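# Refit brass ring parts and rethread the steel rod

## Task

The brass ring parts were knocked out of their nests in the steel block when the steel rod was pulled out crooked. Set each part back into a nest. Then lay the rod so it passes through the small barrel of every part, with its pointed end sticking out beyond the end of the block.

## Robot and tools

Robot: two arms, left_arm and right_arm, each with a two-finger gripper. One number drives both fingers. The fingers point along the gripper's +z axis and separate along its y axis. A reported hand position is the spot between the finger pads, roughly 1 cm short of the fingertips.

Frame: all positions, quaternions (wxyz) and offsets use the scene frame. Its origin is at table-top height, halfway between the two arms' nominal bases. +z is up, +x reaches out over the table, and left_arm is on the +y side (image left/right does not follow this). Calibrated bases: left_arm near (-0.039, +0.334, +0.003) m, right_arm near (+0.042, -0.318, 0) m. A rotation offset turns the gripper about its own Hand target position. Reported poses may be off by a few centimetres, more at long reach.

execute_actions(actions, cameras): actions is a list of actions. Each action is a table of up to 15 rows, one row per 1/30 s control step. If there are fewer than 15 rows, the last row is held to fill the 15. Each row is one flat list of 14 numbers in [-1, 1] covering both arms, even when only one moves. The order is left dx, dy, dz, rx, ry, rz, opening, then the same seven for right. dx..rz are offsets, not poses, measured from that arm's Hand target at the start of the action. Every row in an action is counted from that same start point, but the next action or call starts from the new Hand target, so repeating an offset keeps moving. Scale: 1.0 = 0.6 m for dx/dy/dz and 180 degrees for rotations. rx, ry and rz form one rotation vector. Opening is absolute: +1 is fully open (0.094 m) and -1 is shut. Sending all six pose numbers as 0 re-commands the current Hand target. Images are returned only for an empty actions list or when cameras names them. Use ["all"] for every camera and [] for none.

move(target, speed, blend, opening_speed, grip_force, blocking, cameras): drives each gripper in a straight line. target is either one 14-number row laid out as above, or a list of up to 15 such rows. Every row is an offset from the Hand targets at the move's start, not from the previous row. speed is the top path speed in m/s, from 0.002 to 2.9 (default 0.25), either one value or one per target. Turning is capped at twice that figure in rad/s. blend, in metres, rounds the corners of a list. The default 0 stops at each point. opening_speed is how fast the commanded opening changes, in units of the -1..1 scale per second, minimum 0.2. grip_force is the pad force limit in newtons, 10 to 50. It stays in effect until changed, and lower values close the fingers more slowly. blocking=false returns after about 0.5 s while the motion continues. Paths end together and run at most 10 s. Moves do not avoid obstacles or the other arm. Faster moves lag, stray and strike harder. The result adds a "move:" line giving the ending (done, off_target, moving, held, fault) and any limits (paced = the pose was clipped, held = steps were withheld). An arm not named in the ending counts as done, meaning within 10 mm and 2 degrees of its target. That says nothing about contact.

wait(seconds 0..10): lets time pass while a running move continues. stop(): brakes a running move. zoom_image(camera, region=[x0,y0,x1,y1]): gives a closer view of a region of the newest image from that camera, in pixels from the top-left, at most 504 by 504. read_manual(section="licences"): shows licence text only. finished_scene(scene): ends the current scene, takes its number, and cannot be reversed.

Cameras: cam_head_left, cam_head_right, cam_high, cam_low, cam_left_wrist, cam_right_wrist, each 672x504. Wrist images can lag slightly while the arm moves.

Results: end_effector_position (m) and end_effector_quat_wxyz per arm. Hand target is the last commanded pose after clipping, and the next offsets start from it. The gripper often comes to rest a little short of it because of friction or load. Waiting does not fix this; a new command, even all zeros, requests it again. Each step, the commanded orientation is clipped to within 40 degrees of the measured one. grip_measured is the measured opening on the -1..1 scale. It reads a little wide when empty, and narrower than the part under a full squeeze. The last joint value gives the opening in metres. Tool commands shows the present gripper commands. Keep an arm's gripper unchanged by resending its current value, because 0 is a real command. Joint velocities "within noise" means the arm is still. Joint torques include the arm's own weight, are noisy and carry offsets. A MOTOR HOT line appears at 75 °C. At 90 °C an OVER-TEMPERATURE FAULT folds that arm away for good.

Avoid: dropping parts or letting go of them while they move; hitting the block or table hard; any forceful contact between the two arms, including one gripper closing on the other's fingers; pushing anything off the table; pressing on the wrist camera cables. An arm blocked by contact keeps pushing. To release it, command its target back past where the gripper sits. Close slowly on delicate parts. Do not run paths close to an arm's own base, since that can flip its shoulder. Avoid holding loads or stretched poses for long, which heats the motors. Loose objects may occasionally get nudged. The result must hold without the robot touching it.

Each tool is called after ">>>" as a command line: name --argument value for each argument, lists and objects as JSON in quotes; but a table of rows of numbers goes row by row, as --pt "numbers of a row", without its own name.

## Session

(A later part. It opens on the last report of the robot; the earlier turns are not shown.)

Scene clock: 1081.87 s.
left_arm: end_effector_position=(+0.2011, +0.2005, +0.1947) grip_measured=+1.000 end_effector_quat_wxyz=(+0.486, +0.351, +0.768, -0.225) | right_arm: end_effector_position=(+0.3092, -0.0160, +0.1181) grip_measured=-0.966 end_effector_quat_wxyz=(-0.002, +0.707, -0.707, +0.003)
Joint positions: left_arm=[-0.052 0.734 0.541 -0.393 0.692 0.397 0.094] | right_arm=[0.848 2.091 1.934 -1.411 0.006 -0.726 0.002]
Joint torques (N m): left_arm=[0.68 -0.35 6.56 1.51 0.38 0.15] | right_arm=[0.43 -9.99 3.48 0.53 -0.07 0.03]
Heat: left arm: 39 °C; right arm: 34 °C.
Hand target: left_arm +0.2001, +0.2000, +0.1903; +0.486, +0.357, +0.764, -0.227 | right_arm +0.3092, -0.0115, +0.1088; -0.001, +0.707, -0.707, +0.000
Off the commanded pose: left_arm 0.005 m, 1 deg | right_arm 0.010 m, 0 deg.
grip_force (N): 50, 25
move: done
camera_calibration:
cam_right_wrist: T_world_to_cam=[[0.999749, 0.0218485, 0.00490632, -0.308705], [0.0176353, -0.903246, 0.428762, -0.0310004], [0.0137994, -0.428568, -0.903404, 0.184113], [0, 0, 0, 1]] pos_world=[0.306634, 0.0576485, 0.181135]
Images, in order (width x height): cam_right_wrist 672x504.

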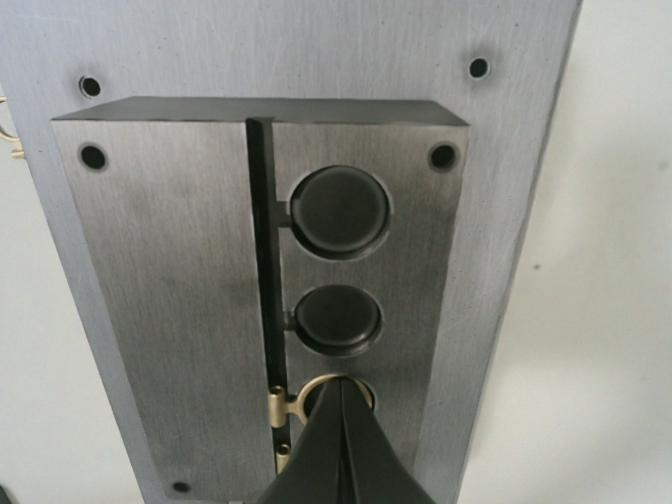

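>>> move --pt "0 0 0 0 0 0 1 0.0 0.0 -0.005 0 0 0 -1" --pt "0 0 0 0 0 0 1 0.003 0.002 -0.005 0 0 0 -1" --speed '[0.04,0.04]' --cameras '["cam_right_wrist"]'

>>> zoom_image --camera "cam_right_wrist" --region '[265, 320, 425, 460]'

Scene clock: 1089.30 s.
left_arm: end_effector_position=(+0.2011, +0.2005, +0.1947) grip_measured=+1.000 end_effector_quat_wxyz=(+0.486, +0.351, +0.768, -0.225) | right_arm: end_effector_position=(+0.3092, -0.0160, +0.1173) grip_measured=-0.966 end_effector_quat_wxyz=(-0.001, +0.707, -0.707, +0.003)
Joint positions: left_arm=[-0.052 0.734 0.541 -0.393 0.692 0.397 0.094] | right_arm=[0.848 2.091 1.931 -1.408 0.006 -0.726 0.002]
Joint torques (N m): left_arm=[0.61 -0.38 6.6 1.52 0.37 0.15] | right_arm=[0.29 -9.33 3.71 0.57 -0.07 0.01]
Heat: left arm: 39 °C; right arm: 34 °C.
Hand target: left_arm +0.2001, +0.2000, +0.1903; +0.486, +0.357, +0.764, -0.227 | right_arm +0.3110, -0.0103, +0.1057; -0.001, +0.707, -0.707, +0.000
Off the commanded pose: left_arm 0.005 m, 1 deg | right_arm 0.013 m, 0 deg.
grip_force (N): 50, 25
move: off_target (right_arm)
camera_calibration:
cam_right_wrist: T_world_to_cam=[[0.99975, 0.0218537, 0.00467596, -0.30866], [0.017734, -0.903092, 0.429081, -0.0307542], [0.0135998, -0.428891, -0.903254, 0.183442], [0, 0, 0, 1]] pos_world=[0.306634, 0.0576483, 0.180334]
Images, in order (width x height): cam_right_wrist 672x504.

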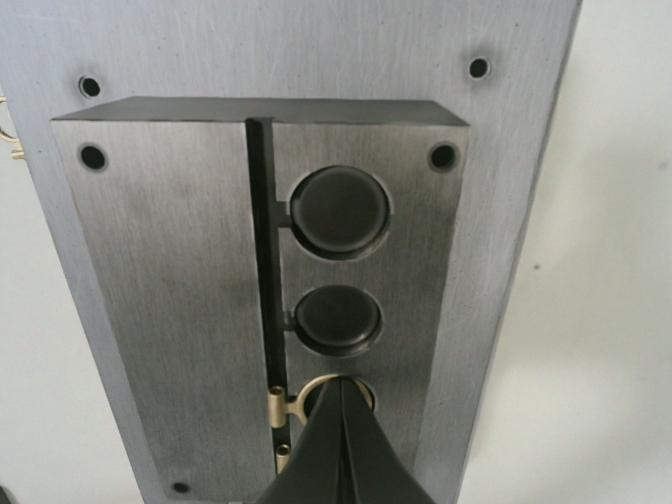

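Scaled by 3.150.

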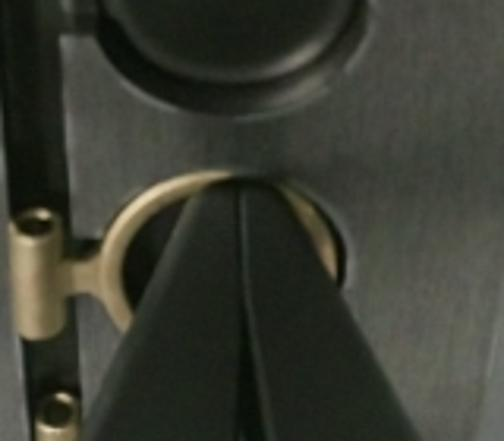

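>>> move --pt "0 0 0 0 0 0 1 0.0 0.0 0.02 0 0 0 -1" --pt "0 0 0 0 0 0 1 0.00 -0.02 0.055 0 0 0 -1" --speed '[0.05,0.06]' --cameras '["cam_right_wrist"]'

>>> zoom_image --camera "cam_right_wrist" --region '[245, 290, 385, 410]'

Scene clock: 1094.97 s.
left_arm: end_effector_position=(+0.2011, +0.2005, +0.1947) grip_measured=+1.000 end_effector_quat_wxyz=(+0.486, +0.351, +0.768, -0.225) | right_arm: end_effector_position=(+0.3103, -0.0226, +0.1306) grip_measured=-0.967 end_effector_quat_wxyz=(+0.004, +0.707, -0.708, +0.003)
Joint positions: left_arm=[-0.052 0.734 0.541 -0.393 0.692 0.397 0.094] | right_arm=[0.835 2.091 1.984 -1.472 0.006 -0.736 0.002]
Joint torques (N m): left_arm=[0.62 -0.38 6.57 1.51 0.37 0.16] | right_arm=[-0.34 -11.21 6.5 0.11 -0.08 -0.1]
Heat: left arm: 39 °C; right arm: 34 °C.
Hand target: left_arm +0.2001, +0.2000, +0.1903; +0.486, +0.357, +0.764, -0.227 | right_arm +0.3110, -0.0224, +0.1388; -0.001, +0.707, -0.707, +0.000
Off the commanded pose: left_arm 0.005 m, 1 deg | right_arm 0.008 m, 1 deg.
grip_force (N): 50, 25
move: done
camera_calibration:
cam_right_wrist: T_world_to_cam=[[0.999804, 0.0195518, -0.00303905, -0.308691], [0.0189183, -0.899588, 0.43633, -0.0436907], [0.00579713, -0.436302, -0.899782, 0.194387], [0, 0, 0, 1]] pos_world=[0.30833, 0.0515432, 0.193031]
Images, in order (width x height): cam_right_wrist 672x504.

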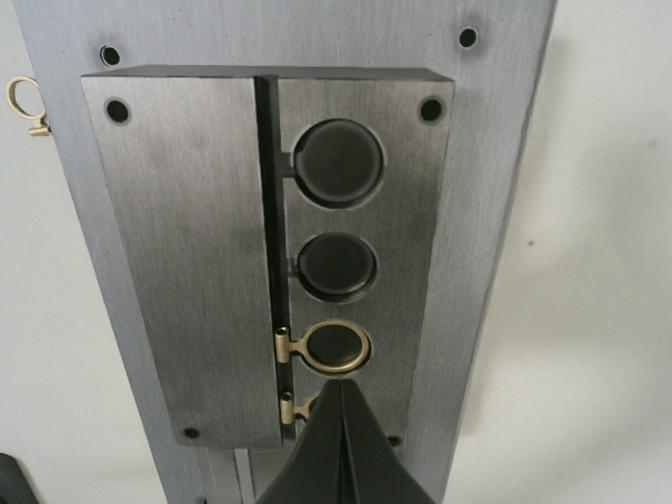

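Scaled by 3.600.

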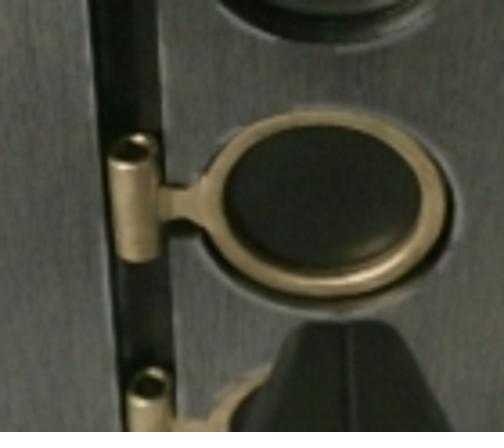

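>>> move --target '[-0.133,0.267,0.1,0,0,0.167,1, 0,0,0.02,0,0,0,-0.6]' --speed 0.25 --cameras '[]'

>>> move --pt "0 0 0 0 0 0 1 -0.068 0.204 0.01 0 0 -0.1667 -0.3" --pt "0 0 0 0 0 0 1 -0.098 0.2557 -0.13 0 0 -0.1667 -0.2" --speed '[0.2,0.12]' --cameras '["cam_right_wrist","cam_left_wrist","cam_head_left"]'

Scene clock: 1121.50 s.
left_arm: end_effector_position=(+0.1209, +0.3621, +0.2397) grip_measured=+1.000 end_effector_quat_wxyz=(+0.449, +0.092, +0.889, -0.007) | right_arm: end_effector_position=(+0.3103, -0.0225, +0.1471) grip_measured=-0.602 end_effector_quat_wxyz=(-0.001, +0.707, -0.708, +0.003)
Joint positions: left_arm=[1.232 0.654 0.961 -1.558 0.892 1.255 0.094] | right_arm=[0.835 2.091 2.051 -1.527 0.006 -0.736 0.019]
Joint torques (N m): left_arm=[-0.5 2.33 9.07 0.58 0.59 0.15] | right_arm=[-0.34 -10.3 6.43 0.11 -0.08 -0.08]
Heat: left arm: 39 °C; right arm: 35 °C.
Hand target: left_arm +0.1203, +0.3601, +0.2503; +0.529, +0.147, +0.831, -0.094 | right_arm +0.3110, -0.0224, +0.1508; -0.001, +0.707, -0.707, +0.000
Off the commanded pose: left_arm 0.011 m, 16 deg | right_arm 0.004 m, 0 deg.
joint sent to its limit (left arm) — joint 4 (wrist pitch), lower limit. The joint targets are off in orientation, not in position.
grip_force (N): 50, 25
move: off_target (left_arm)
No camera images: "cameras" was empty.

Scene clock: 1125.23 s.
left_arm: end_effector_position=(+0.1208, +0.3620, +0.2394) grip_measured=+1.000 end_effector_quat_wxyz=(+0.449, +0.092, +0.889, -0.007) | right_arm: end_effector_position=(+0.2536, +0.1295, +0.0802) grip_measured=-0.202 end_effector_quat_wxyz=(+0.020, -0.502, +0.865, +0.010)
Joint positions: left_arm=[1.231 0.654 0.961 -1.558 0.89 1.255 0.094] | right_arm=[1.131 2.56 2.588 -1.554 0.005 0.077 0.038]
Joint torques (N m): left_arm=[-0.47 2.33 9.1 0.58 0.6 0.14] | right_arm=[0.2 -11.84 6.38 0.24 -0.06 0.03]
Heat: left arm: 38 °C; right arm: 35 °C.
Hand target: left_arm +0.1203, +0.3602, +0.2503; +0.529, +0.147, +0.831, -0.094 | right_arm +0.2522, +0.1311, +0.0728; +0.001, -0.500, +0.866, +0.000
Off the commanded pose: left_arm 0.011 m, 16 deg | right_arm 0.008 m, 3 deg.
joint sent to its limit (left arm) — joint 4 (wrist pitch), lower limit. The joint targets are off in orientation, not in position.
joint sent to its limit (right arm) — joint 4 (wrist pitch), lower limit. The joint targets still meet the commanded pose.
grip_force (N): 50, 25
move: off_target (left_arm, right_arm); target 2's new opening was sent with right_arm's hand 0.008 m and 3 deg from that target
camera_calibration:
cam_left_wrist: T_world_to_cam=[[-0.160818, -0.983405, -0.0839814, 0.399244], [-0.851759, 0.181269, -0.491577, 0.195396], [0.498643, -0.00752233, -0.866775, 0.244292], [0, 0, 0, 1]] pos_world=[0.108821, 0.359036, 0.341327]
cam_right_wrist: T_world_to_cam=[[0.878435, -0.47786, 0.00164964, -0.160342], [-0.441381, -0.810044, 0.386019, 0.225379], [-0.183127, -0.33982, -0.922489, 0.2529], [0, 0, 0, 1]] pos_world=[0.286641, 0.191886, 0.146562]
Images, in order (width x height): cam_head_left 672x504, cam_left_wrist 672x504, cam_right_wrist 672x504.

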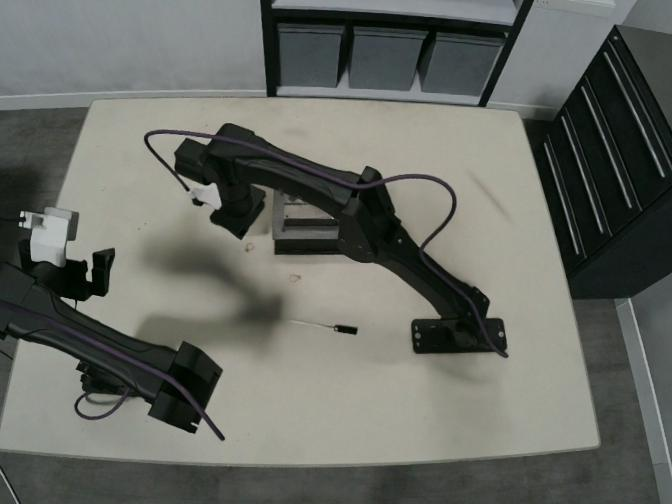

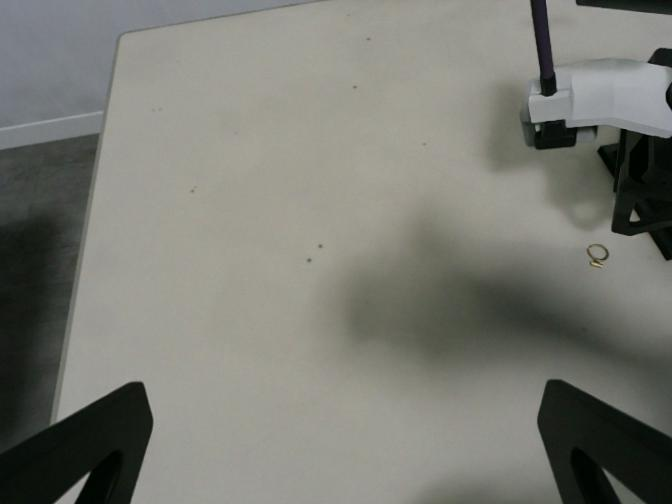

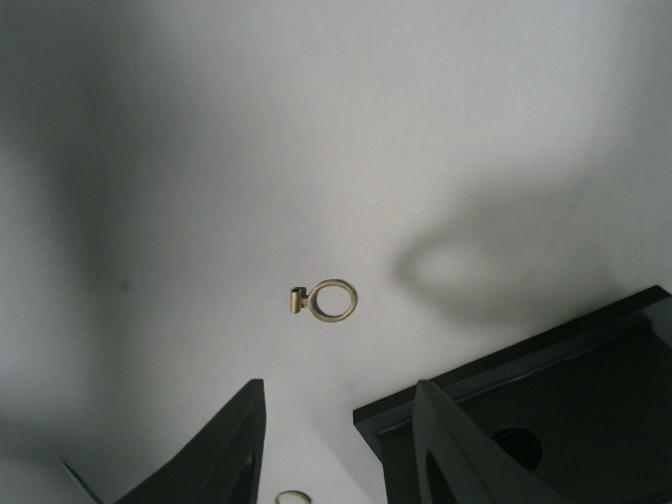

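>>> move --pt "0 0 0 0 0 0 1 -0.0132 -0.0073 -0.0837 0 0 0 -0.2" --speed '[0.08]' --cameras '["cam_right_wrist","cam_low"]'

>>> zoom_image --camera "cam_right_wrist" --region '[240, 300, 440, 460]'

Scene clock: 1183.80 s.
left_arm: end_effector_position=(+0.1208, +0.3620, +0.2394) grip_measured=+1.000 end_effector_quat_wxyz=(+0.449, +0.092, +0.889, -0.007) | right_arm: end_effector_position=(+0.2431, +0.1167, +0.0207) grip_measured=-0.202 end_effector_quat_wxyz=(-0.019, -0.502, +0.865, -0.016)
Joint positions: left_arm=[1.231 0.654 0.961 -1.558 0.89 1.255 0.094] | right_arm=[1.139 2.55 2.329 -1.4 0.005 0.086 0.038]
Joint torques (N m): left_arm=[-0.5 2.35 9.13 0.58 0.57 0.14] | right_arm=[0.44 -15.43 2.99 0.67 -0.06 0.05]
Motor temperatures (°C): left_arm=[22 24 33 34 24 21 22] | right_arm=[26 43 35 22 24 24 21]
Heat: left arm: 34 °C; right arm: 43 °C.
Hand target: left_arm +0.1203, +0.3602, +0.2503; +0.529, +0.147, +0.831, -0.094 | right_arm +0.2442, +0.1268, +0.0227; +0.001, -0.500, +0.866, +0.000
Off the commanded pose: left_arm 0.011 m, 16 deg | right_arm 0.010 m, 3 deg.
joint sent to its limit (left arm) — joint 4 (wrist pitch), lower limit. The joint targets are off in orientation, not in position.
grip_force (N): 50, 25
move: off_target (left_arm, right_arm)
camera_calibration:
cam_right_wrist: T_world_to_cam=[[0.878244, -0.478162, 0.00696075, -0.157063], [-0.424783, -0.773352, 0.470623, 0.223232], [-0.219651, -0.416279, -0.882307, 0.208741], [0, 0, 0, 1]] pos_world=[0.278615, 0.18443, 0.0802091]
Images, in order (width x height): cam_low 672x504, cam_right_wrist 672x504.

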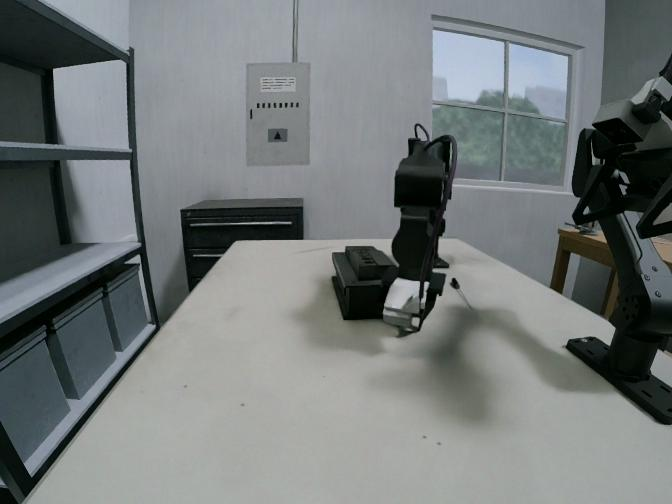

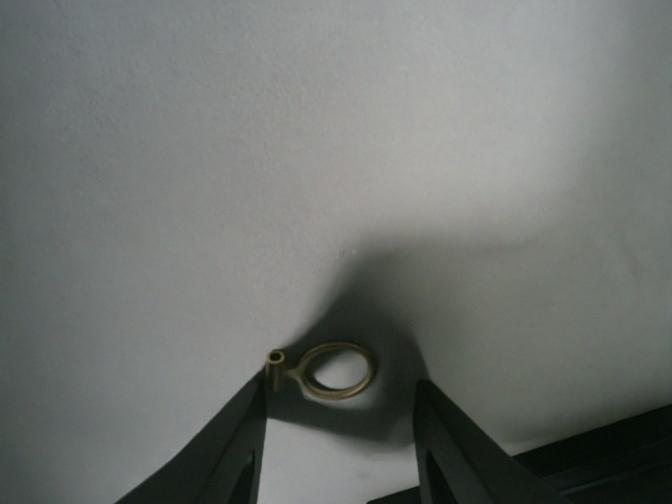

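Scaled by 2.520.

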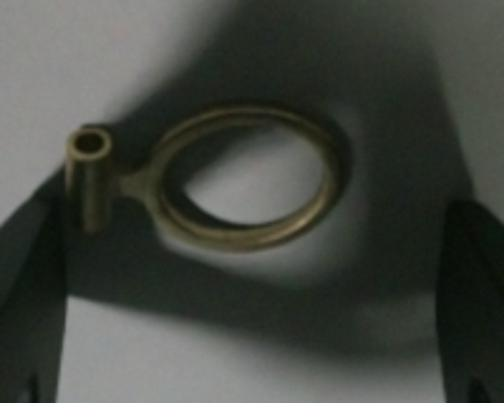

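>>> move --pt "0 0 0 0 0 0 1 0.003 0.0178 0.008 0 0 0 -0.2" --speed '[0.06]' --cameras '["cam_right_wrist"]'

>>> zoom_image --camera "cam_right_wrist" --region '[240, 320, 440, 480]'

Scene clock: 1206.87 s.
left_arm: end_effector_position=(+0.1208, +0.3620, +0.2394) grip_measured=+1.000 end_effector_quat_wxyz=(+0.449, +0.092, +0.889, -0.007) | right_arm: end_effector_position=(+0.2489, +0.1371, +0.0378) grip_measured=-0.202 end_effector_quat_wxyz=(+0.013, -0.501, +0.865, +0.006)
Joint positions: left_arm=[1.231 0.654 0.961 -1.558 0.89 1.255 0.094] | right_arm=[1.146 2.57 2.435 -1.408 0.005 0.094 0.038]
Joint torques (N m): left_arm=[-0.5 2.37 9.11 0.58 0.59 0.14] | right_arm=[0.34 -11.58 6.68 0.17 -0.06 0.04]
Heat: left arm: 34 °C; right arm: 43 °C.
Hand target: left_arm +0.1203, +0.3602, +0.2503; +0.529, +0.147, +0.831, -0.094 | right_arm +0.2461, +0.1374, +0.0275; +0.001, -0.500, +0.866, +0.000
Off the commanded pose: left_arm 0.011 m, 16 deg | right_arm 0.011 m, 2 deg.
joint sent to its limit (left arm) — joint 4 (wrist pitch), lower limit. The joint targets are off in orientation, not in position.
grip_force (N): 50, 25
move: off_target (left_arm, right_arm)
camera_calibration:
cam_right_wrist: T_world_to_cam=[[0.877549, -0.479484, 0.00172527, -0.15204], [-0.43984, -0.803548, 0.401062, 0.243953], [-0.190917, -0.35271, -0.916049, 0.219017], [0, 0, 0, 1]] pos_world=[0.282537, 0.200377, 0.103052]
Images, in order (width x height): cam_right_wrist 672x504.

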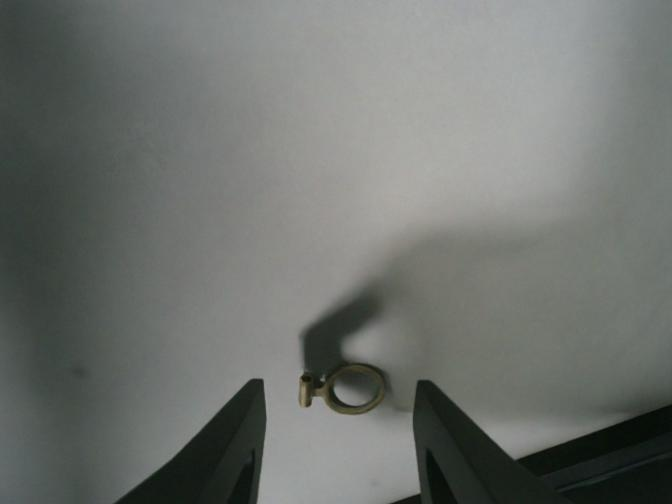

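Scaled by 2.520.

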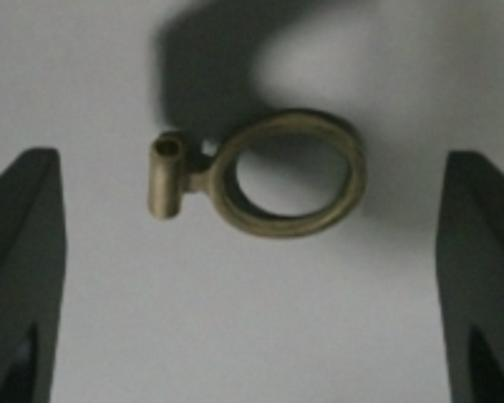

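>>> move --pt "0 0 0 0 0 0 1 -0.0067 -0.008 -0.02 0 0 0 -0.2" --speed '[0.05]' --cameras '[]'

Scene clock: 1219.53 s.
left_arm: end_effector_position=(+0.1208, +0.3620, +0.2394) grip_measured=+1.000 end_effector_quat_wxyz=(+0.449, +0.092, +0.889, -0.007) | right_arm: end_effector_position=(+0.2438, +0.1269, +0.0205) grip_measured=-0.202 end_effector_quat_wxyz=(-0.007, -0.500, +0.866, -0.008)
Joint positions: left_arm=[1.231 0.654 0.961 -1.558 0.89 1.255 0.094] | right_arm=[1.146 2.565 2.359 -1.384 0.005 0.096 0.038]
Joint torques (N m): left_arm=[-0.49 2.36 9.11 0.56 0.59 0.15] | right_arm=[0.58 -14.48 2.71 0.62 -0.06 0.04]
Heat: left arm: 33 °C; right arm: 44 °C.
Hand target: left_arm +0.1203, +0.3602, +0.2503; +0.529, +0.147, +0.831, -0.094 | right_arm +0.2421, +0.1326, +0.0155; +0.001, -0.500, +0.866, +0.000
Off the commanded pose: left_arm 0.011 m, 16 deg | right_arm 0.008 m, 1 deg.
joint sent to its limit (left arm) — joint 4 (wrist pitch), lower limit. The joint targets are off in orientation, not in position.
grip_force (N): 50, 25
move: off_target (left_arm)
No camera images: "cameras" was empty.

>>> wait --seconds 0 --cameras '["cam_right_wrist"]'

>>> zoom_image --camera "cam_right_wrist" --region '[240, 330, 440, 490]'

Scene clock: 1224.33 s.
left_arm: end_effector_position=(+0.1208, +0.3620, +0.2394) grip_measured=+1.000 end_effector_quat_wxyz=(+0.449, +0.092, +0.889, -0.007) | right_arm: end_effector_position=(+0.2438, +0.1269, +0.0205) grip_measured=-0.202 end_effector_quat_wxyz=(-0.007, -0.500, +0.866, -0.008)
Joint positions: left_arm=[1.231 0.654 0.961 -1.558 0.89 1.255 0.094] | right_arm=[1.146 2.565 2.359 -1.384 0.005 0.096 0.038]
Joint torques (N m): left_arm=[-0.53 2.36 9.09 0.57 0.6 0.15] | right_arm=[0.59 -14.49 2.67 0.62 -0.06 0.04]
Heat: left arm: 33 °C; right arm: 45 °C.
Hand target: left_arm +0.1203, +0.3602, +0.2503; +0.529, +0.147, +0.831, -0.094 | right_arm +0.2421, +0.1326, +0.0155; +0.001, -0.500, +0.866, +0.000
Tool commands: left_gripper/opening=+1.0 right_gripper/opening=-0.2
Off the commanded pose: left_arm 0.011 m, 16 deg | right_arm 0.008 m, 1 deg.
grip_force (N): 50, 25
camera_calibration:
cam_right_wrist: T_world_to_cam=[[0.876714, -0.480987, 0.00488639, -0.152094], [-0.432776, -0.784324, 0.444456, 0.235379], [-0.209945, -0.391775, -0.895788, 0.207747], [0, 0, 0, 1]] pos_world=[0.278825, 0.192848, 0.0822251]
Images, in order (width x height): cam_right_wrist 672x504.

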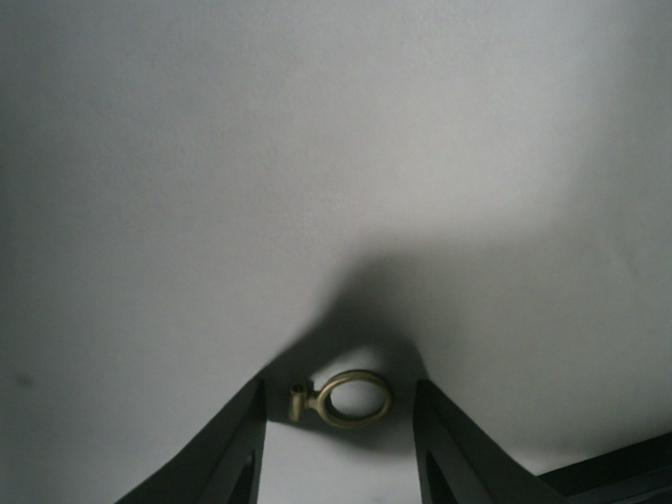

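Scaled by 2.520.

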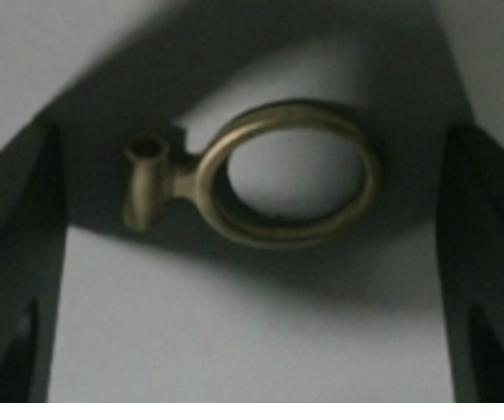

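>>> move --pt "0 0 0 0 0 0 1 0.001 0.002 -0.006 0 0 0.01 -0.2" --speed '[0.05]' --cameras '[]'

Scene clock: 1233.23 s.
left_arm: end_effector_position=(+0.1208, +0.3620, +0.2394) grip_measured=+1.000 end_effector_quat_wxyz=(+0.449, +0.092, +0.889, -0.007) | right_arm: end_effector_position=(+0.2440, +0.1273, +0.0205) grip_measured=-0.202 end_effector_quat_wxyz=(-0.006, -0.510, +0.860, -0.007)
Joint positions: left_arm=[1.231 0.654 0.961 -1.558 0.89 1.255 0.094] | right_arm=[1.146 2.565 2.359 -1.382 0.005 0.075 0.038]
Joint torques (N m): left_arm=[-0.49 2.39 9.11 0.56 0.59 0.13] | right_arm=[0.58 -13.89 2.74 0.67 -0.06 -0.07]
Heat: left arm: 33 °C; right arm: 47 °C.
Hand target: left_arm +0.1203, +0.3602, +0.2503; +0.529, +0.147, +0.831, -0.094 | right_arm +0.2427, +0.1338, +0.0119; +0.001, -0.514, +0.858, +0.000
Off the commanded pose: left_arm 0.011 m, 16 deg | right_arm 0.011 m, 1 deg.
joint sent to its limit (left arm) — joint 4 (wrist pitch), lower limit. The joint targets are off in orientation, not in position.
grip_force (N): 50, 25
move: off_target (left_arm, right_arm)
No camera images: "cameras" was empty.

>>> move --pt "0 0 0 0 0 0 1 0 0 0.003 0 0 0 -0.6" --speed '[0.05]' --cameras '["cam_right_wrist"]'

>>> zoom_image --camera "cam_right_wrist" --region '[240, 330, 440, 490]'

Scene clock: 1240.03 s.
left_arm: end_effector_position=(+0.1208, +0.3620, +0.2394) grip_measured=+1.000 end_effector_quat_wxyz=(+0.449, +0.092, +0.889, -0.007) | right_arm: end_effector_position=(+0.2408, +0.1293, +0.0205) grip_measured=-0.473 end_effector_quat_wxyz=(-0.008, -0.511, +0.859, -0.002)
Joint positions: left_arm=[1.231 0.654 0.961 -1.558 0.89 1.255 0.094] | right_arm=[1.15 2.565 2.359 -1.381 -0.006 0.075 0.025]
Joint torques (N m): left_arm=[-0.49 2.39 9.16 0.57 0.59 0.14] | right_arm=[0.27 -13.87 3.25 0.6 0.05 -0.06]
Motor temperatures (°C): left_arm=[22 24 33 33 24 21 22] | right_arm=[26 48 32 23 24 24 21]
Heat: left arm: 33 °C; right arm: 48 °C.
Hand target: left_arm +0.1203, +0.3602, +0.2503; +0.529, +0.147, +0.831, -0.094 | right_arm +0.2427, +0.1338, +0.0137; +0.001, -0.514, +0.858, +0.000
Off the commanded pose: left_arm 0.011 m, 16 deg | right_arm 0.008 m, 1 deg.
joint sent to its limit (left arm) — joint 4 (wrist pitch), lower limit. The joint targets are off in orientation, not in position.
grip_force (N): 50, 25
move: off_target (left_arm)
camera_calibration:
cam_right_wrist: T_world_to_cam=[[0.888438, -0.458946, -0.00679694, -0.153791], [-0.409073, -0.798436, 0.441769, 0.23222], [-0.208175, -0.389704, -0.897103, 0.207402], [0, 0, 0, 1]] pos_world=[0.274805, 0.195656, 0.0824285]
Images, in order (width x height): cam_right_wrist 672x504.

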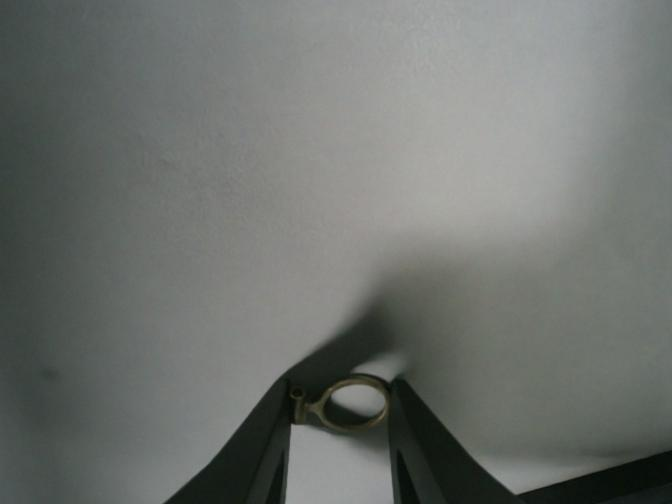

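Scaled by 2.520.

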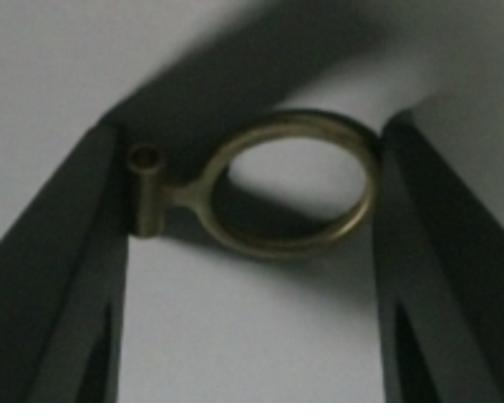

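>>> move --pt "0 0 0 0 0 0 1 0 0 0.05 0 0 0 -0.6" --pt "0 0 0 0 0 0 1 0.033 -0.033 0.2333 0 0 0.05 -0.6" --pt "0 0 0 0 0 0 1 0.1085 -0.2058 0.24 0 0 0.1561 -0.6" --pt "0 0 0 0 0 0 1 0.1085 -0.2058 0.1905 0 0 0.1561 -0.6" --speed '[0.04,0.12,0.12,0.06]' --cameras '["cam_right_wrist"]'

>>> zoom_image --camera "cam_right_wrist" --region '[270, 300, 430, 460]'

Scene clock: 1257.83 s.
left_arm: end_effector_position=(+0.1208, +0.3620, +0.2394) grip_measured=+1.000 end_effector_quat_wxyz=(+0.449, +0.092, +0.889, -0.007) | right_arm: end_effector_position=(+0.3054, +0.0071, +0.1197) grip_measured=-0.478 end_effector_quat_wxyz=(+0.022, +0.705, -0.709, +0.003)
Joint positions: left_arm=[1.231 0.654 0.961 -1.558 0.89 1.255 0.094] | right_arm=[0.89 2.226 2.154 -1.543 0.002 -0.677 0.025]
Joint torques (N m): left_arm=[-0.54 2.41 9.07 0.57 0.58 0.14] | right_arm=[-0.02 -14.34 3.3 0.47 -0.02 -0.09]
Heat: left arm: 33 °C; right arm: 49 °C.
Hand target: left_arm +0.1203, +0.3602, +0.2503; +0.529, +0.147, +0.831, -0.094 | right_arm +0.3077, +0.0104, +0.1280; -0.001, +0.707, -0.707, +0.000
Off the commanded pose: left_arm 0.011 m, 16 deg | right_arm 0.009 m, 3 deg.
joint sent to its limit (left arm) — joint 4 (wrist pitch), lower limit. The joint targets are off in orientation, not in position.
grip_force (N): 50, 25
move: off_target (left_arm, right_arm)
camera_calibration:
cam_right_wrist: T_world_to_cam=[[0.999495, 0.0137649, -0.0286236, -0.301239], [0.0253631, -0.888365, 0.458437, -0.0169208], [-0.0191178, -0.458932, -0.888266, 0.203979], [0, 0, 0, 1]] pos_world=[0.305416, 0.0827271, 0.180322]
Images, in order (width x height): cam_right_wrist 672x504.

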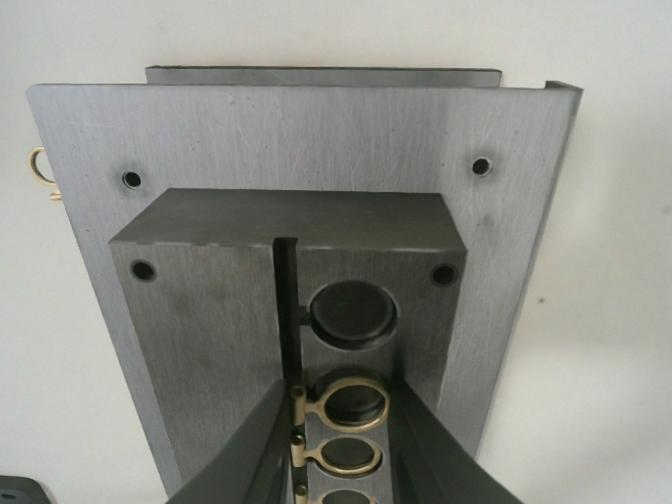

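Scaled by 3.150.

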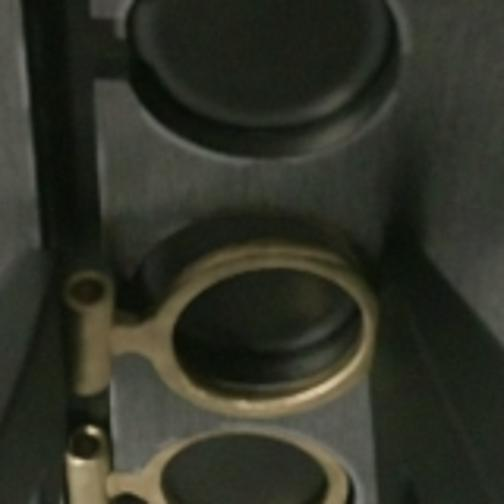

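>>> move --pt "0 0 0 0 0 0 1 0 0 0.07 0.0151 -0.0122 0 -0.6" --pt "0 0 0 0 0 0 1 0 0 0.003 0 0 0 -0.6" --speed '[0.06,0.05]' --cameras '["cam_right_wrist"]'

>>> zoom_image --camera "cam_right_wrist" --region '[270, 300, 430, 460]'

Scene clock: 1270.50 s.
left_arm: end_effector_position=(+0.1208, +0.3620, +0.2394) grip_measured=+1.000 end_effector_quat_wxyz=(+0.449, +0.092, +0.889, -0.007) | right_arm: end_effector_position=(+0.3057, +0.0074, +0.1347) grip_measured=-0.478 end_effector_quat_wxyz=(+0.002, +0.705, -0.709, +0.001)
Joint positions: left_arm=[1.231 0.654 0.961 -1.558 0.89 1.255 0.094] | right_arm=[0.89 2.189 2.155 -1.541 0.002 -0.677 0.025]
Joint torques (N m): left_arm=[-0.53 2.35 9.07 0.57 0.6 0.14] | right_arm=[-0.02 -11.12 3.82 0.45 -0.04 -0.08]
Heat: left arm: 33 °C; right arm: 47 °C.
Hand target: left_arm +0.1203, +0.3602, +0.2503; +0.529, +0.147, +0.831, -0.094 | right_arm +0.3077, +0.0104, +0.1296; -0.001, +0.707, -0.707, +0.000
Off the commanded pose: left_arm 0.011 m, 16 deg | right_arm 0.006 m, 0 deg.
joint sent to its limit (left arm) — joint 4 (wrist pitch), lower limit. The joint targets are off in orientation, not in position.
grip_force (N): 50, 25
move: off_target (left_arm)
camera_calibration:
cam_right_wrist: T_world_to_cam=[[0.999889, 0.0146036, -0.00286945, -0.304617], [0.0144137, -0.902179, 0.431121, -0.0163335], [0.00370715, -0.431115, -0.90229, 0.21209], [0, 0, 0, 1]] pos_world=[0.304033, 0.0811479, 0.197534]
Images, in order (width x height): cam_right_wrist 672x504.

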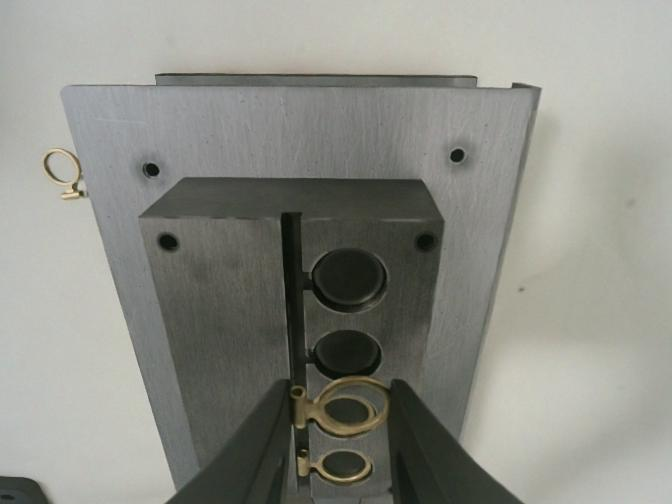

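Scaled by 3.150.

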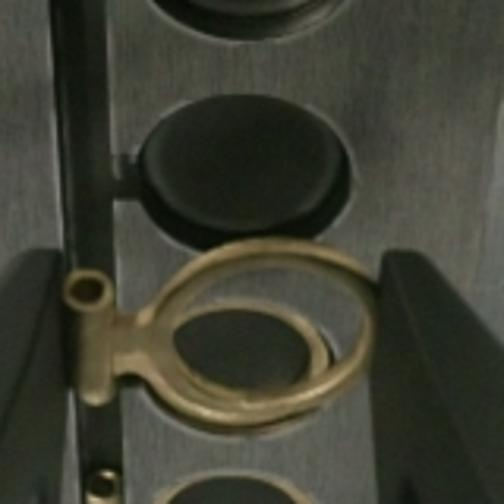

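>>> move --pt "0 0 0 0 0 0 1 -0.002 0.0007 -0.0167 0 0 0 -0.6" --speed '[0.05]' --cameras '["cam_right_wrist"]'

>>> zoom_image --camera "cam_right_wrist" --region '[285, 350, 405, 450]'

Scene clock: 1285.17 s.
left_arm: end_effector_position=(+0.1208, +0.3620, +0.2394) grip_measured=+1.000 end_effector_quat_wxyz=(+0.449, +0.092, +0.889, -0.007) | right_arm: end_effector_position=(+0.3056, +0.0073, +0.1205) grip_measured=-0.478 end_effector_quat_wxyz=(+0.007, +0.705, -0.709, +0.002)
Joint positions: left_arm=[1.231 0.654 0.961 -1.558 0.89 1.255 0.094] | right_arm=[0.89 2.189 2.097 -1.494 0.002 -0.677 0.025]
Joint torques (N m): left_arm=[-0.53 2.37 9.06 0.56 0.58 0.13] | right_arm=[0.24 -11.97 3.86 0.47 -0.04 -0.05]
Heat: left arm: 33 °C; right arm: 47 °C.
Hand target: left_arm +0.1203, +0.3602, +0.2503; +0.529, +0.147, +0.831, -0.094 | right_arm +0.3065, +0.0108, +0.1197; -0.001, +0.707, -0.707, +0.000
Off the commanded pose: left_arm 0.011 m, 16 deg | right_arm 0.004 m, 1 deg.
joint sent to its limit (left arm) — joint 4 (wrist pitch), lower limit. The joint targets are off in orientation, not in position.
grip_force (N): 50, 25
move: off_target (left_arm)
camera_calibration:
cam_right_wrist: T_world_to_cam=[[0.999846, 0.0145853, -0.00978654, -0.303782], [0.0173997, -0.898602, 0.43842, -0.0121357], [-0.00239973, -0.438522, -0.898717, 0.200712], [0, 0, 0, 1]] pos_world=[0.304428, 0.0815424, 0.182731]
Images, in order (width x height): cam_right_wrist 672x504.

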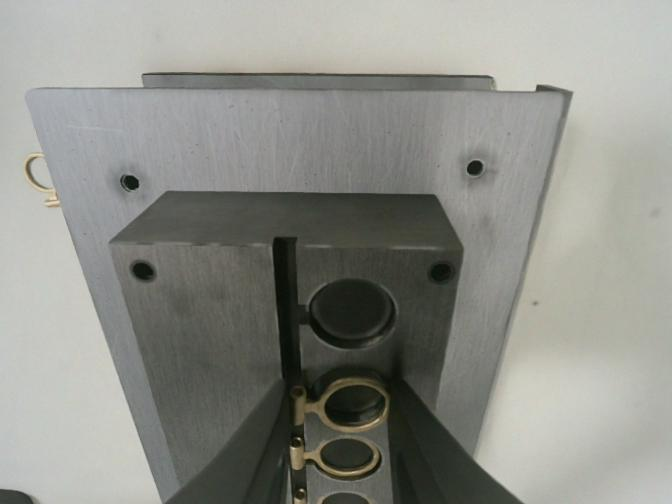

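Scaled by 4.200.

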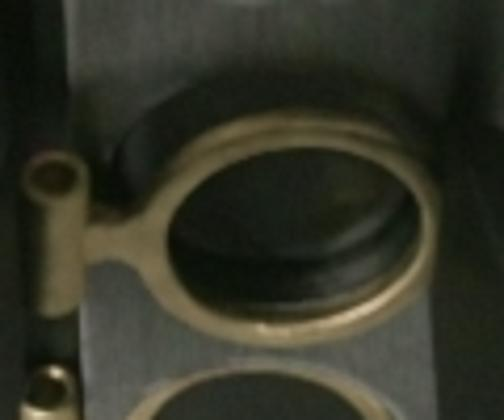

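>>> move --pt "0 0 0 0 0 0 1 -0.0018 -0.001 -0.003 0 0 0 -0.6" --speed '[0.05]' --cameras '["cam_right_wrist"]'

>>> zoom_image --camera "cam_right_wrist" --region '[285, 350, 405, 450]'

Scene clock: 1295.03 s.
left_arm: end_effector_position=(+0.1208, +0.3620, +0.2394) grip_measured=+1.000 end_effector_quat_wxyz=(+0.449, +0.092, +0.889, -0.007) | right_arm: end_effector_position=(+0.3057, +0.0073, +0.1192) grip_measured=-0.478 end_effector_quat_wxyz=(+0.008, +0.705, -0.709, +0.002)
Joint positions: left_arm=[1.231 0.654 0.961 -1.558 0.89 1.255 0.094] | right_arm=[0.89 2.189 2.092 -1.489 0.002 -0.677 0.025]
Joint torques (N m): left_arm=[-0.49 2.41 9.09 0.56 0.6 0.13] | right_arm=[0.35 -12.46 3 0.5 -0.05 -0.04]
Heat: left arm: 33 °C; right arm: 47 °C.
Hand target: left_arm +0.1203, +0.3602, +0.2503; +0.529, +0.147, +0.831, -0.094 | right_arm +0.3055, +0.0102, +0.1179; -0.001, +0.707, -0.707, +0.000
Off the commanded pose: left_arm 0.011 m, 16 deg | right_arm 0.003 m, 1 deg.
joint sent to its limit (left arm) — joint 4 (wrist pitch), lower limit. The joint targets are off in orientation, not in position.
grip_force (N): 50, 25
move: off_target (left_arm)
camera_calibration:
cam_right_wrist: T_world_to_cam=[[0.999848, 0.0145341, -0.00966021, -0.303917], [0.0172995, -0.898367, 0.438905, -0.0115106], [-0.00229934, -0.439005, -0.898482, 0.199464], [0, 0, 0, 1]] pos_world=[0.304528, 0.0816421, 0.181331]
Images, in order (width x height): cam_right_wrist 672x504.

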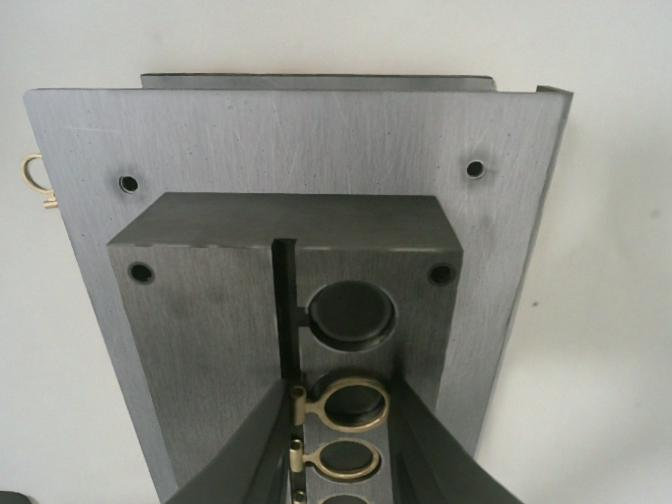

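Scaled by 4.200.

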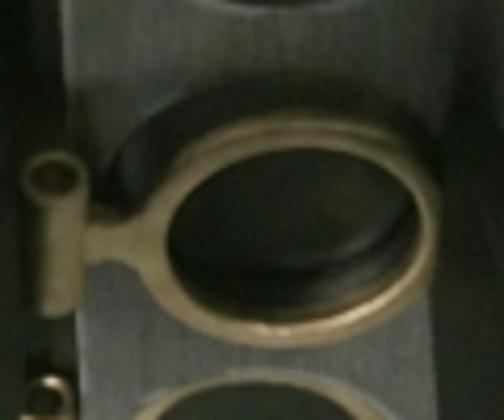

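>>> move --pt "0 0 0 0 0 0 1 -0.003 0.0005 0.006 0 0 0 -0.6" --speed '[0.05]' --cameras '["cam_right_wrist"]'

>>> zoom_image --camera "cam_right_wrist" --region '[285, 350, 405, 450]'

Scene clock: 1301.03 s.
left_arm: end_effector_position=(+0.1208, +0.3620, +0.2394) grip_measured=+1.000 end_effector_quat_wxyz=(+0.449, +0.092, +0.889, -0.007) | right_arm: end_effector_position=(+0.3055, +0.0075, +0.1192) grip_measured=-0.478 end_effector_quat_wxyz=(+0.007, +0.706, -0.708, +0.004)
Joint positions: left_arm=[1.231 0.654 0.961 -1.558 0.89 1.255 0.094] | right_arm=[0.892 2.189 2.092 -1.489 0.006 -0.677 0.025]
Joint torques (N m): left_arm=[-0.47 2.37 9.11 0.59 0.6 0.14] | right_arm=[0.47 -12.67 3.73 0.38 -0.08 0]
Heat: left arm: 34 °C; right arm: 48 °C.
Hand target: left_arm +0.1203, +0.3602, +0.2503; +0.529, +0.147, +0.831, -0.094 | right_arm +0.3037, +0.0105, +0.1215; -0.001, +0.707, -0.707, +0.000
Off the commanded pose: left_arm 0.011 m, 16 deg | right_arm 0.004 m, 1 deg.
joint sent to its limit (left arm) — joint 4 (wrist pitch), lower limit. The joint targets are off in orientation, not in position.
grip_force (N): 50, 25
move: off_target (left_arm)
camera_calibration:
cam_right_wrist: T_world_to_cam=[[0.999835, 0.0168671, -0.00673426, -0.304041], [0.0181078, -0.897244, 0.441164, -0.0118909], [0.00139887, -0.441213, -0.897401, 0.198273], [0, 0, 0, 1]] pos_world=[0.303929, 0.08194, 0.181129]
Images, in order (width x height): cam_right_wrist 672x504.

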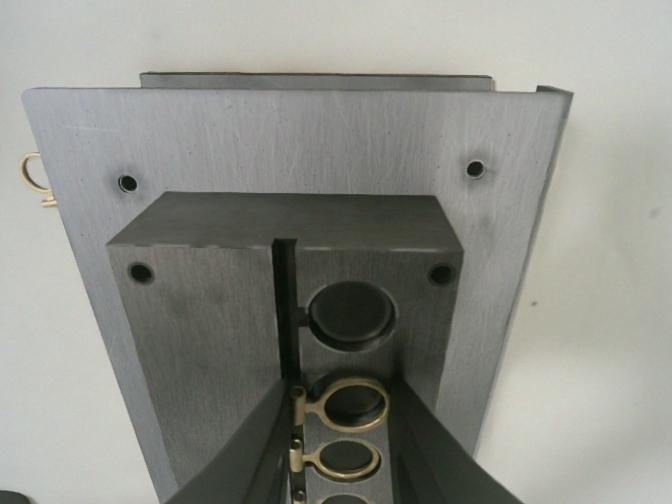

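Scaled by 4.200.

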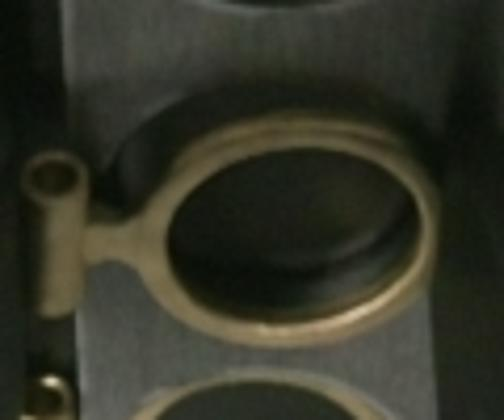

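>>> move --pt "0 0 0 0 0 0 1 -0.0015 0.0005 0.0065 0 0 0 -0.6" --speed '[0.05]' --cameras '["cam_right_wrist"]'

>>> zoom_image --camera "cam_right_wrist" --region '[285, 350, 405, 450]'

Scene clock: 1305.47 s.
left_arm: end_effector_position=(+0.1208, +0.3620, +0.2394) grip_measured=+1.000 end_effector_quat_wxyz=(+0.449, +0.092, +0.889, -0.007) | right_arm: end_effector_position=(+0.3055, +0.0075, +0.1192) grip_measured=-0.478 end_effector_quat_wxyz=(+0.007, +0.706, -0.708, +0.005)
Joint positions: left_arm=[1.231 0.654 0.961 -1.558 0.89 1.255 0.094] | right_arm=[0.893 2.189 2.092 -1.489 0.008 -0.677 0.025]
Joint torques (N m): left_arm=[-0.5 2.39 9.14 0.58 0.59 0.13] | right_arm=[0.54 -12.6 4.88 0.24 -0.11 0.01]
Heat: left arm: 34 °C; right arm: 48 °C.
Hand target: left_arm +0.1203, +0.3602, +0.2503; +0.529, +0.147, +0.831, -0.094 | right_arm +0.3028, +0.0108, +0.1254; -0.001, +0.707, -0.707, +0.000
Off the commanded pose: left_arm 0.011 m, 16 deg | right_arm 0.008 m, 1 deg.
joint sent to its limit (left arm) — joint 4 (wrist pitch), lower limit. The joint targets are off in orientation, not in position.
grip_force (N): 50, 25
move: off_target (left_arm)
camera_calibration:
cam_right_wrist: T_world_to_cam=[[0.999833, 0.0176555, -0.00470338, -0.304276], [0.0179133, -0.896498, 0.442685, -0.0120315], [0.00359927, -0.442696, -0.896665, 0.197546], [0, 0, 0, 1]] pos_world=[0.30373, 0.0820388, 0.181028]
Images, in order (width x height): cam_right_wrist 672x504.

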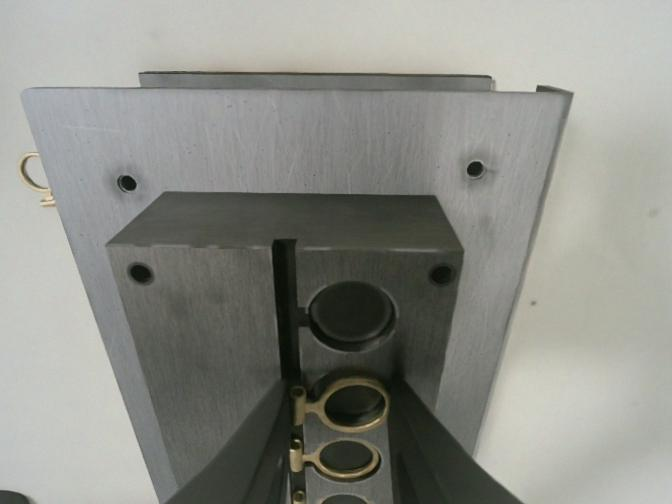

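Scaled by 4.200.

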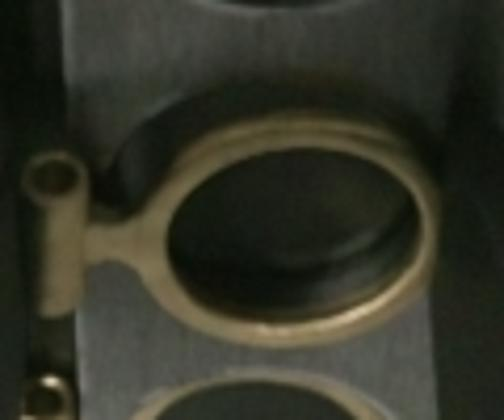

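>>> move --pt "0 0 0 0 0 0 1 0 0 0.009 0 0 0 -0.6" --speed '[0.05]' --cameras '["cam_right_wrist"]'

>>> zoom_image --camera "cam_right_wrist" --region '[285, 350, 405, 450]'

Scene clock: 1311.93 s.
left_arm: end_effector_position=(+0.1208, +0.3620, +0.2394) grip_measured=+1.000 end_effector_quat_wxyz=(+0.449, +0.092, +0.889, -0.007) | right_arm: end_effector_position=(+0.3057, +0.0077, +0.1206) grip_measured=-0.478 end_effector_quat_wxyz=(+0.006, +0.706, -0.708, +0.005)
Joint positions: left_arm=[1.231 0.654 0.961 -1.558 0.89 1.255 0.094] | right_arm=[0.893 2.189 2.098 -1.493 0.008 -0.677 0.025]
Joint torques (N m): left_arm=[-0.51 2.36 9.14 0.56 0.6 0.14] | right_arm=[0.54 -12.33 6.49 0.09 -0.1 0.01]
Heat: left arm: 34 °C; right arm: 48 °C.
Hand target: left_arm +0.1203, +0.3602, +0.2503; +0.529, +0.147, +0.831, -0.094 | right_arm +0.3028, +0.0108, +0.1308; -0.001, +0.707, -0.707, +0.000
Off the commanded pose: left_arm 0.011 m, 16 deg | right_arm 0.011 m, 1 deg.
joint sent to its limit (left arm) — joint 4 (wrist pitch), lower limit. The joint targets are off in orientation, not in position.
grip_force (N): 50, 25
move: off_target (left_arm, right_arm)
camera_calibration:
cam_right_wrist: T_world_to_cam=[[0.999837, 0.0177013, -0.00347027, -0.304601], [0.0174151, -0.897131, 0.441422, -0.0122173], [0.00470046, -0.441411, -0.897293, 0.1987], [0, 0, 0, 1]] pos_world=[0.303831, 0.0821397, 0.182628]
Images, in order (width x height): cam_right_wrist 672x504.

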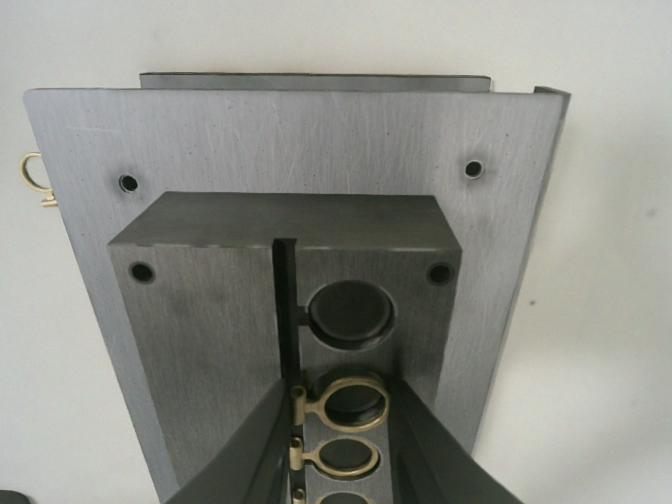

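Scaled by 4.200.

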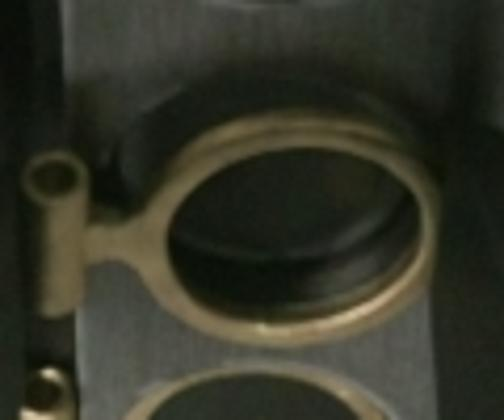

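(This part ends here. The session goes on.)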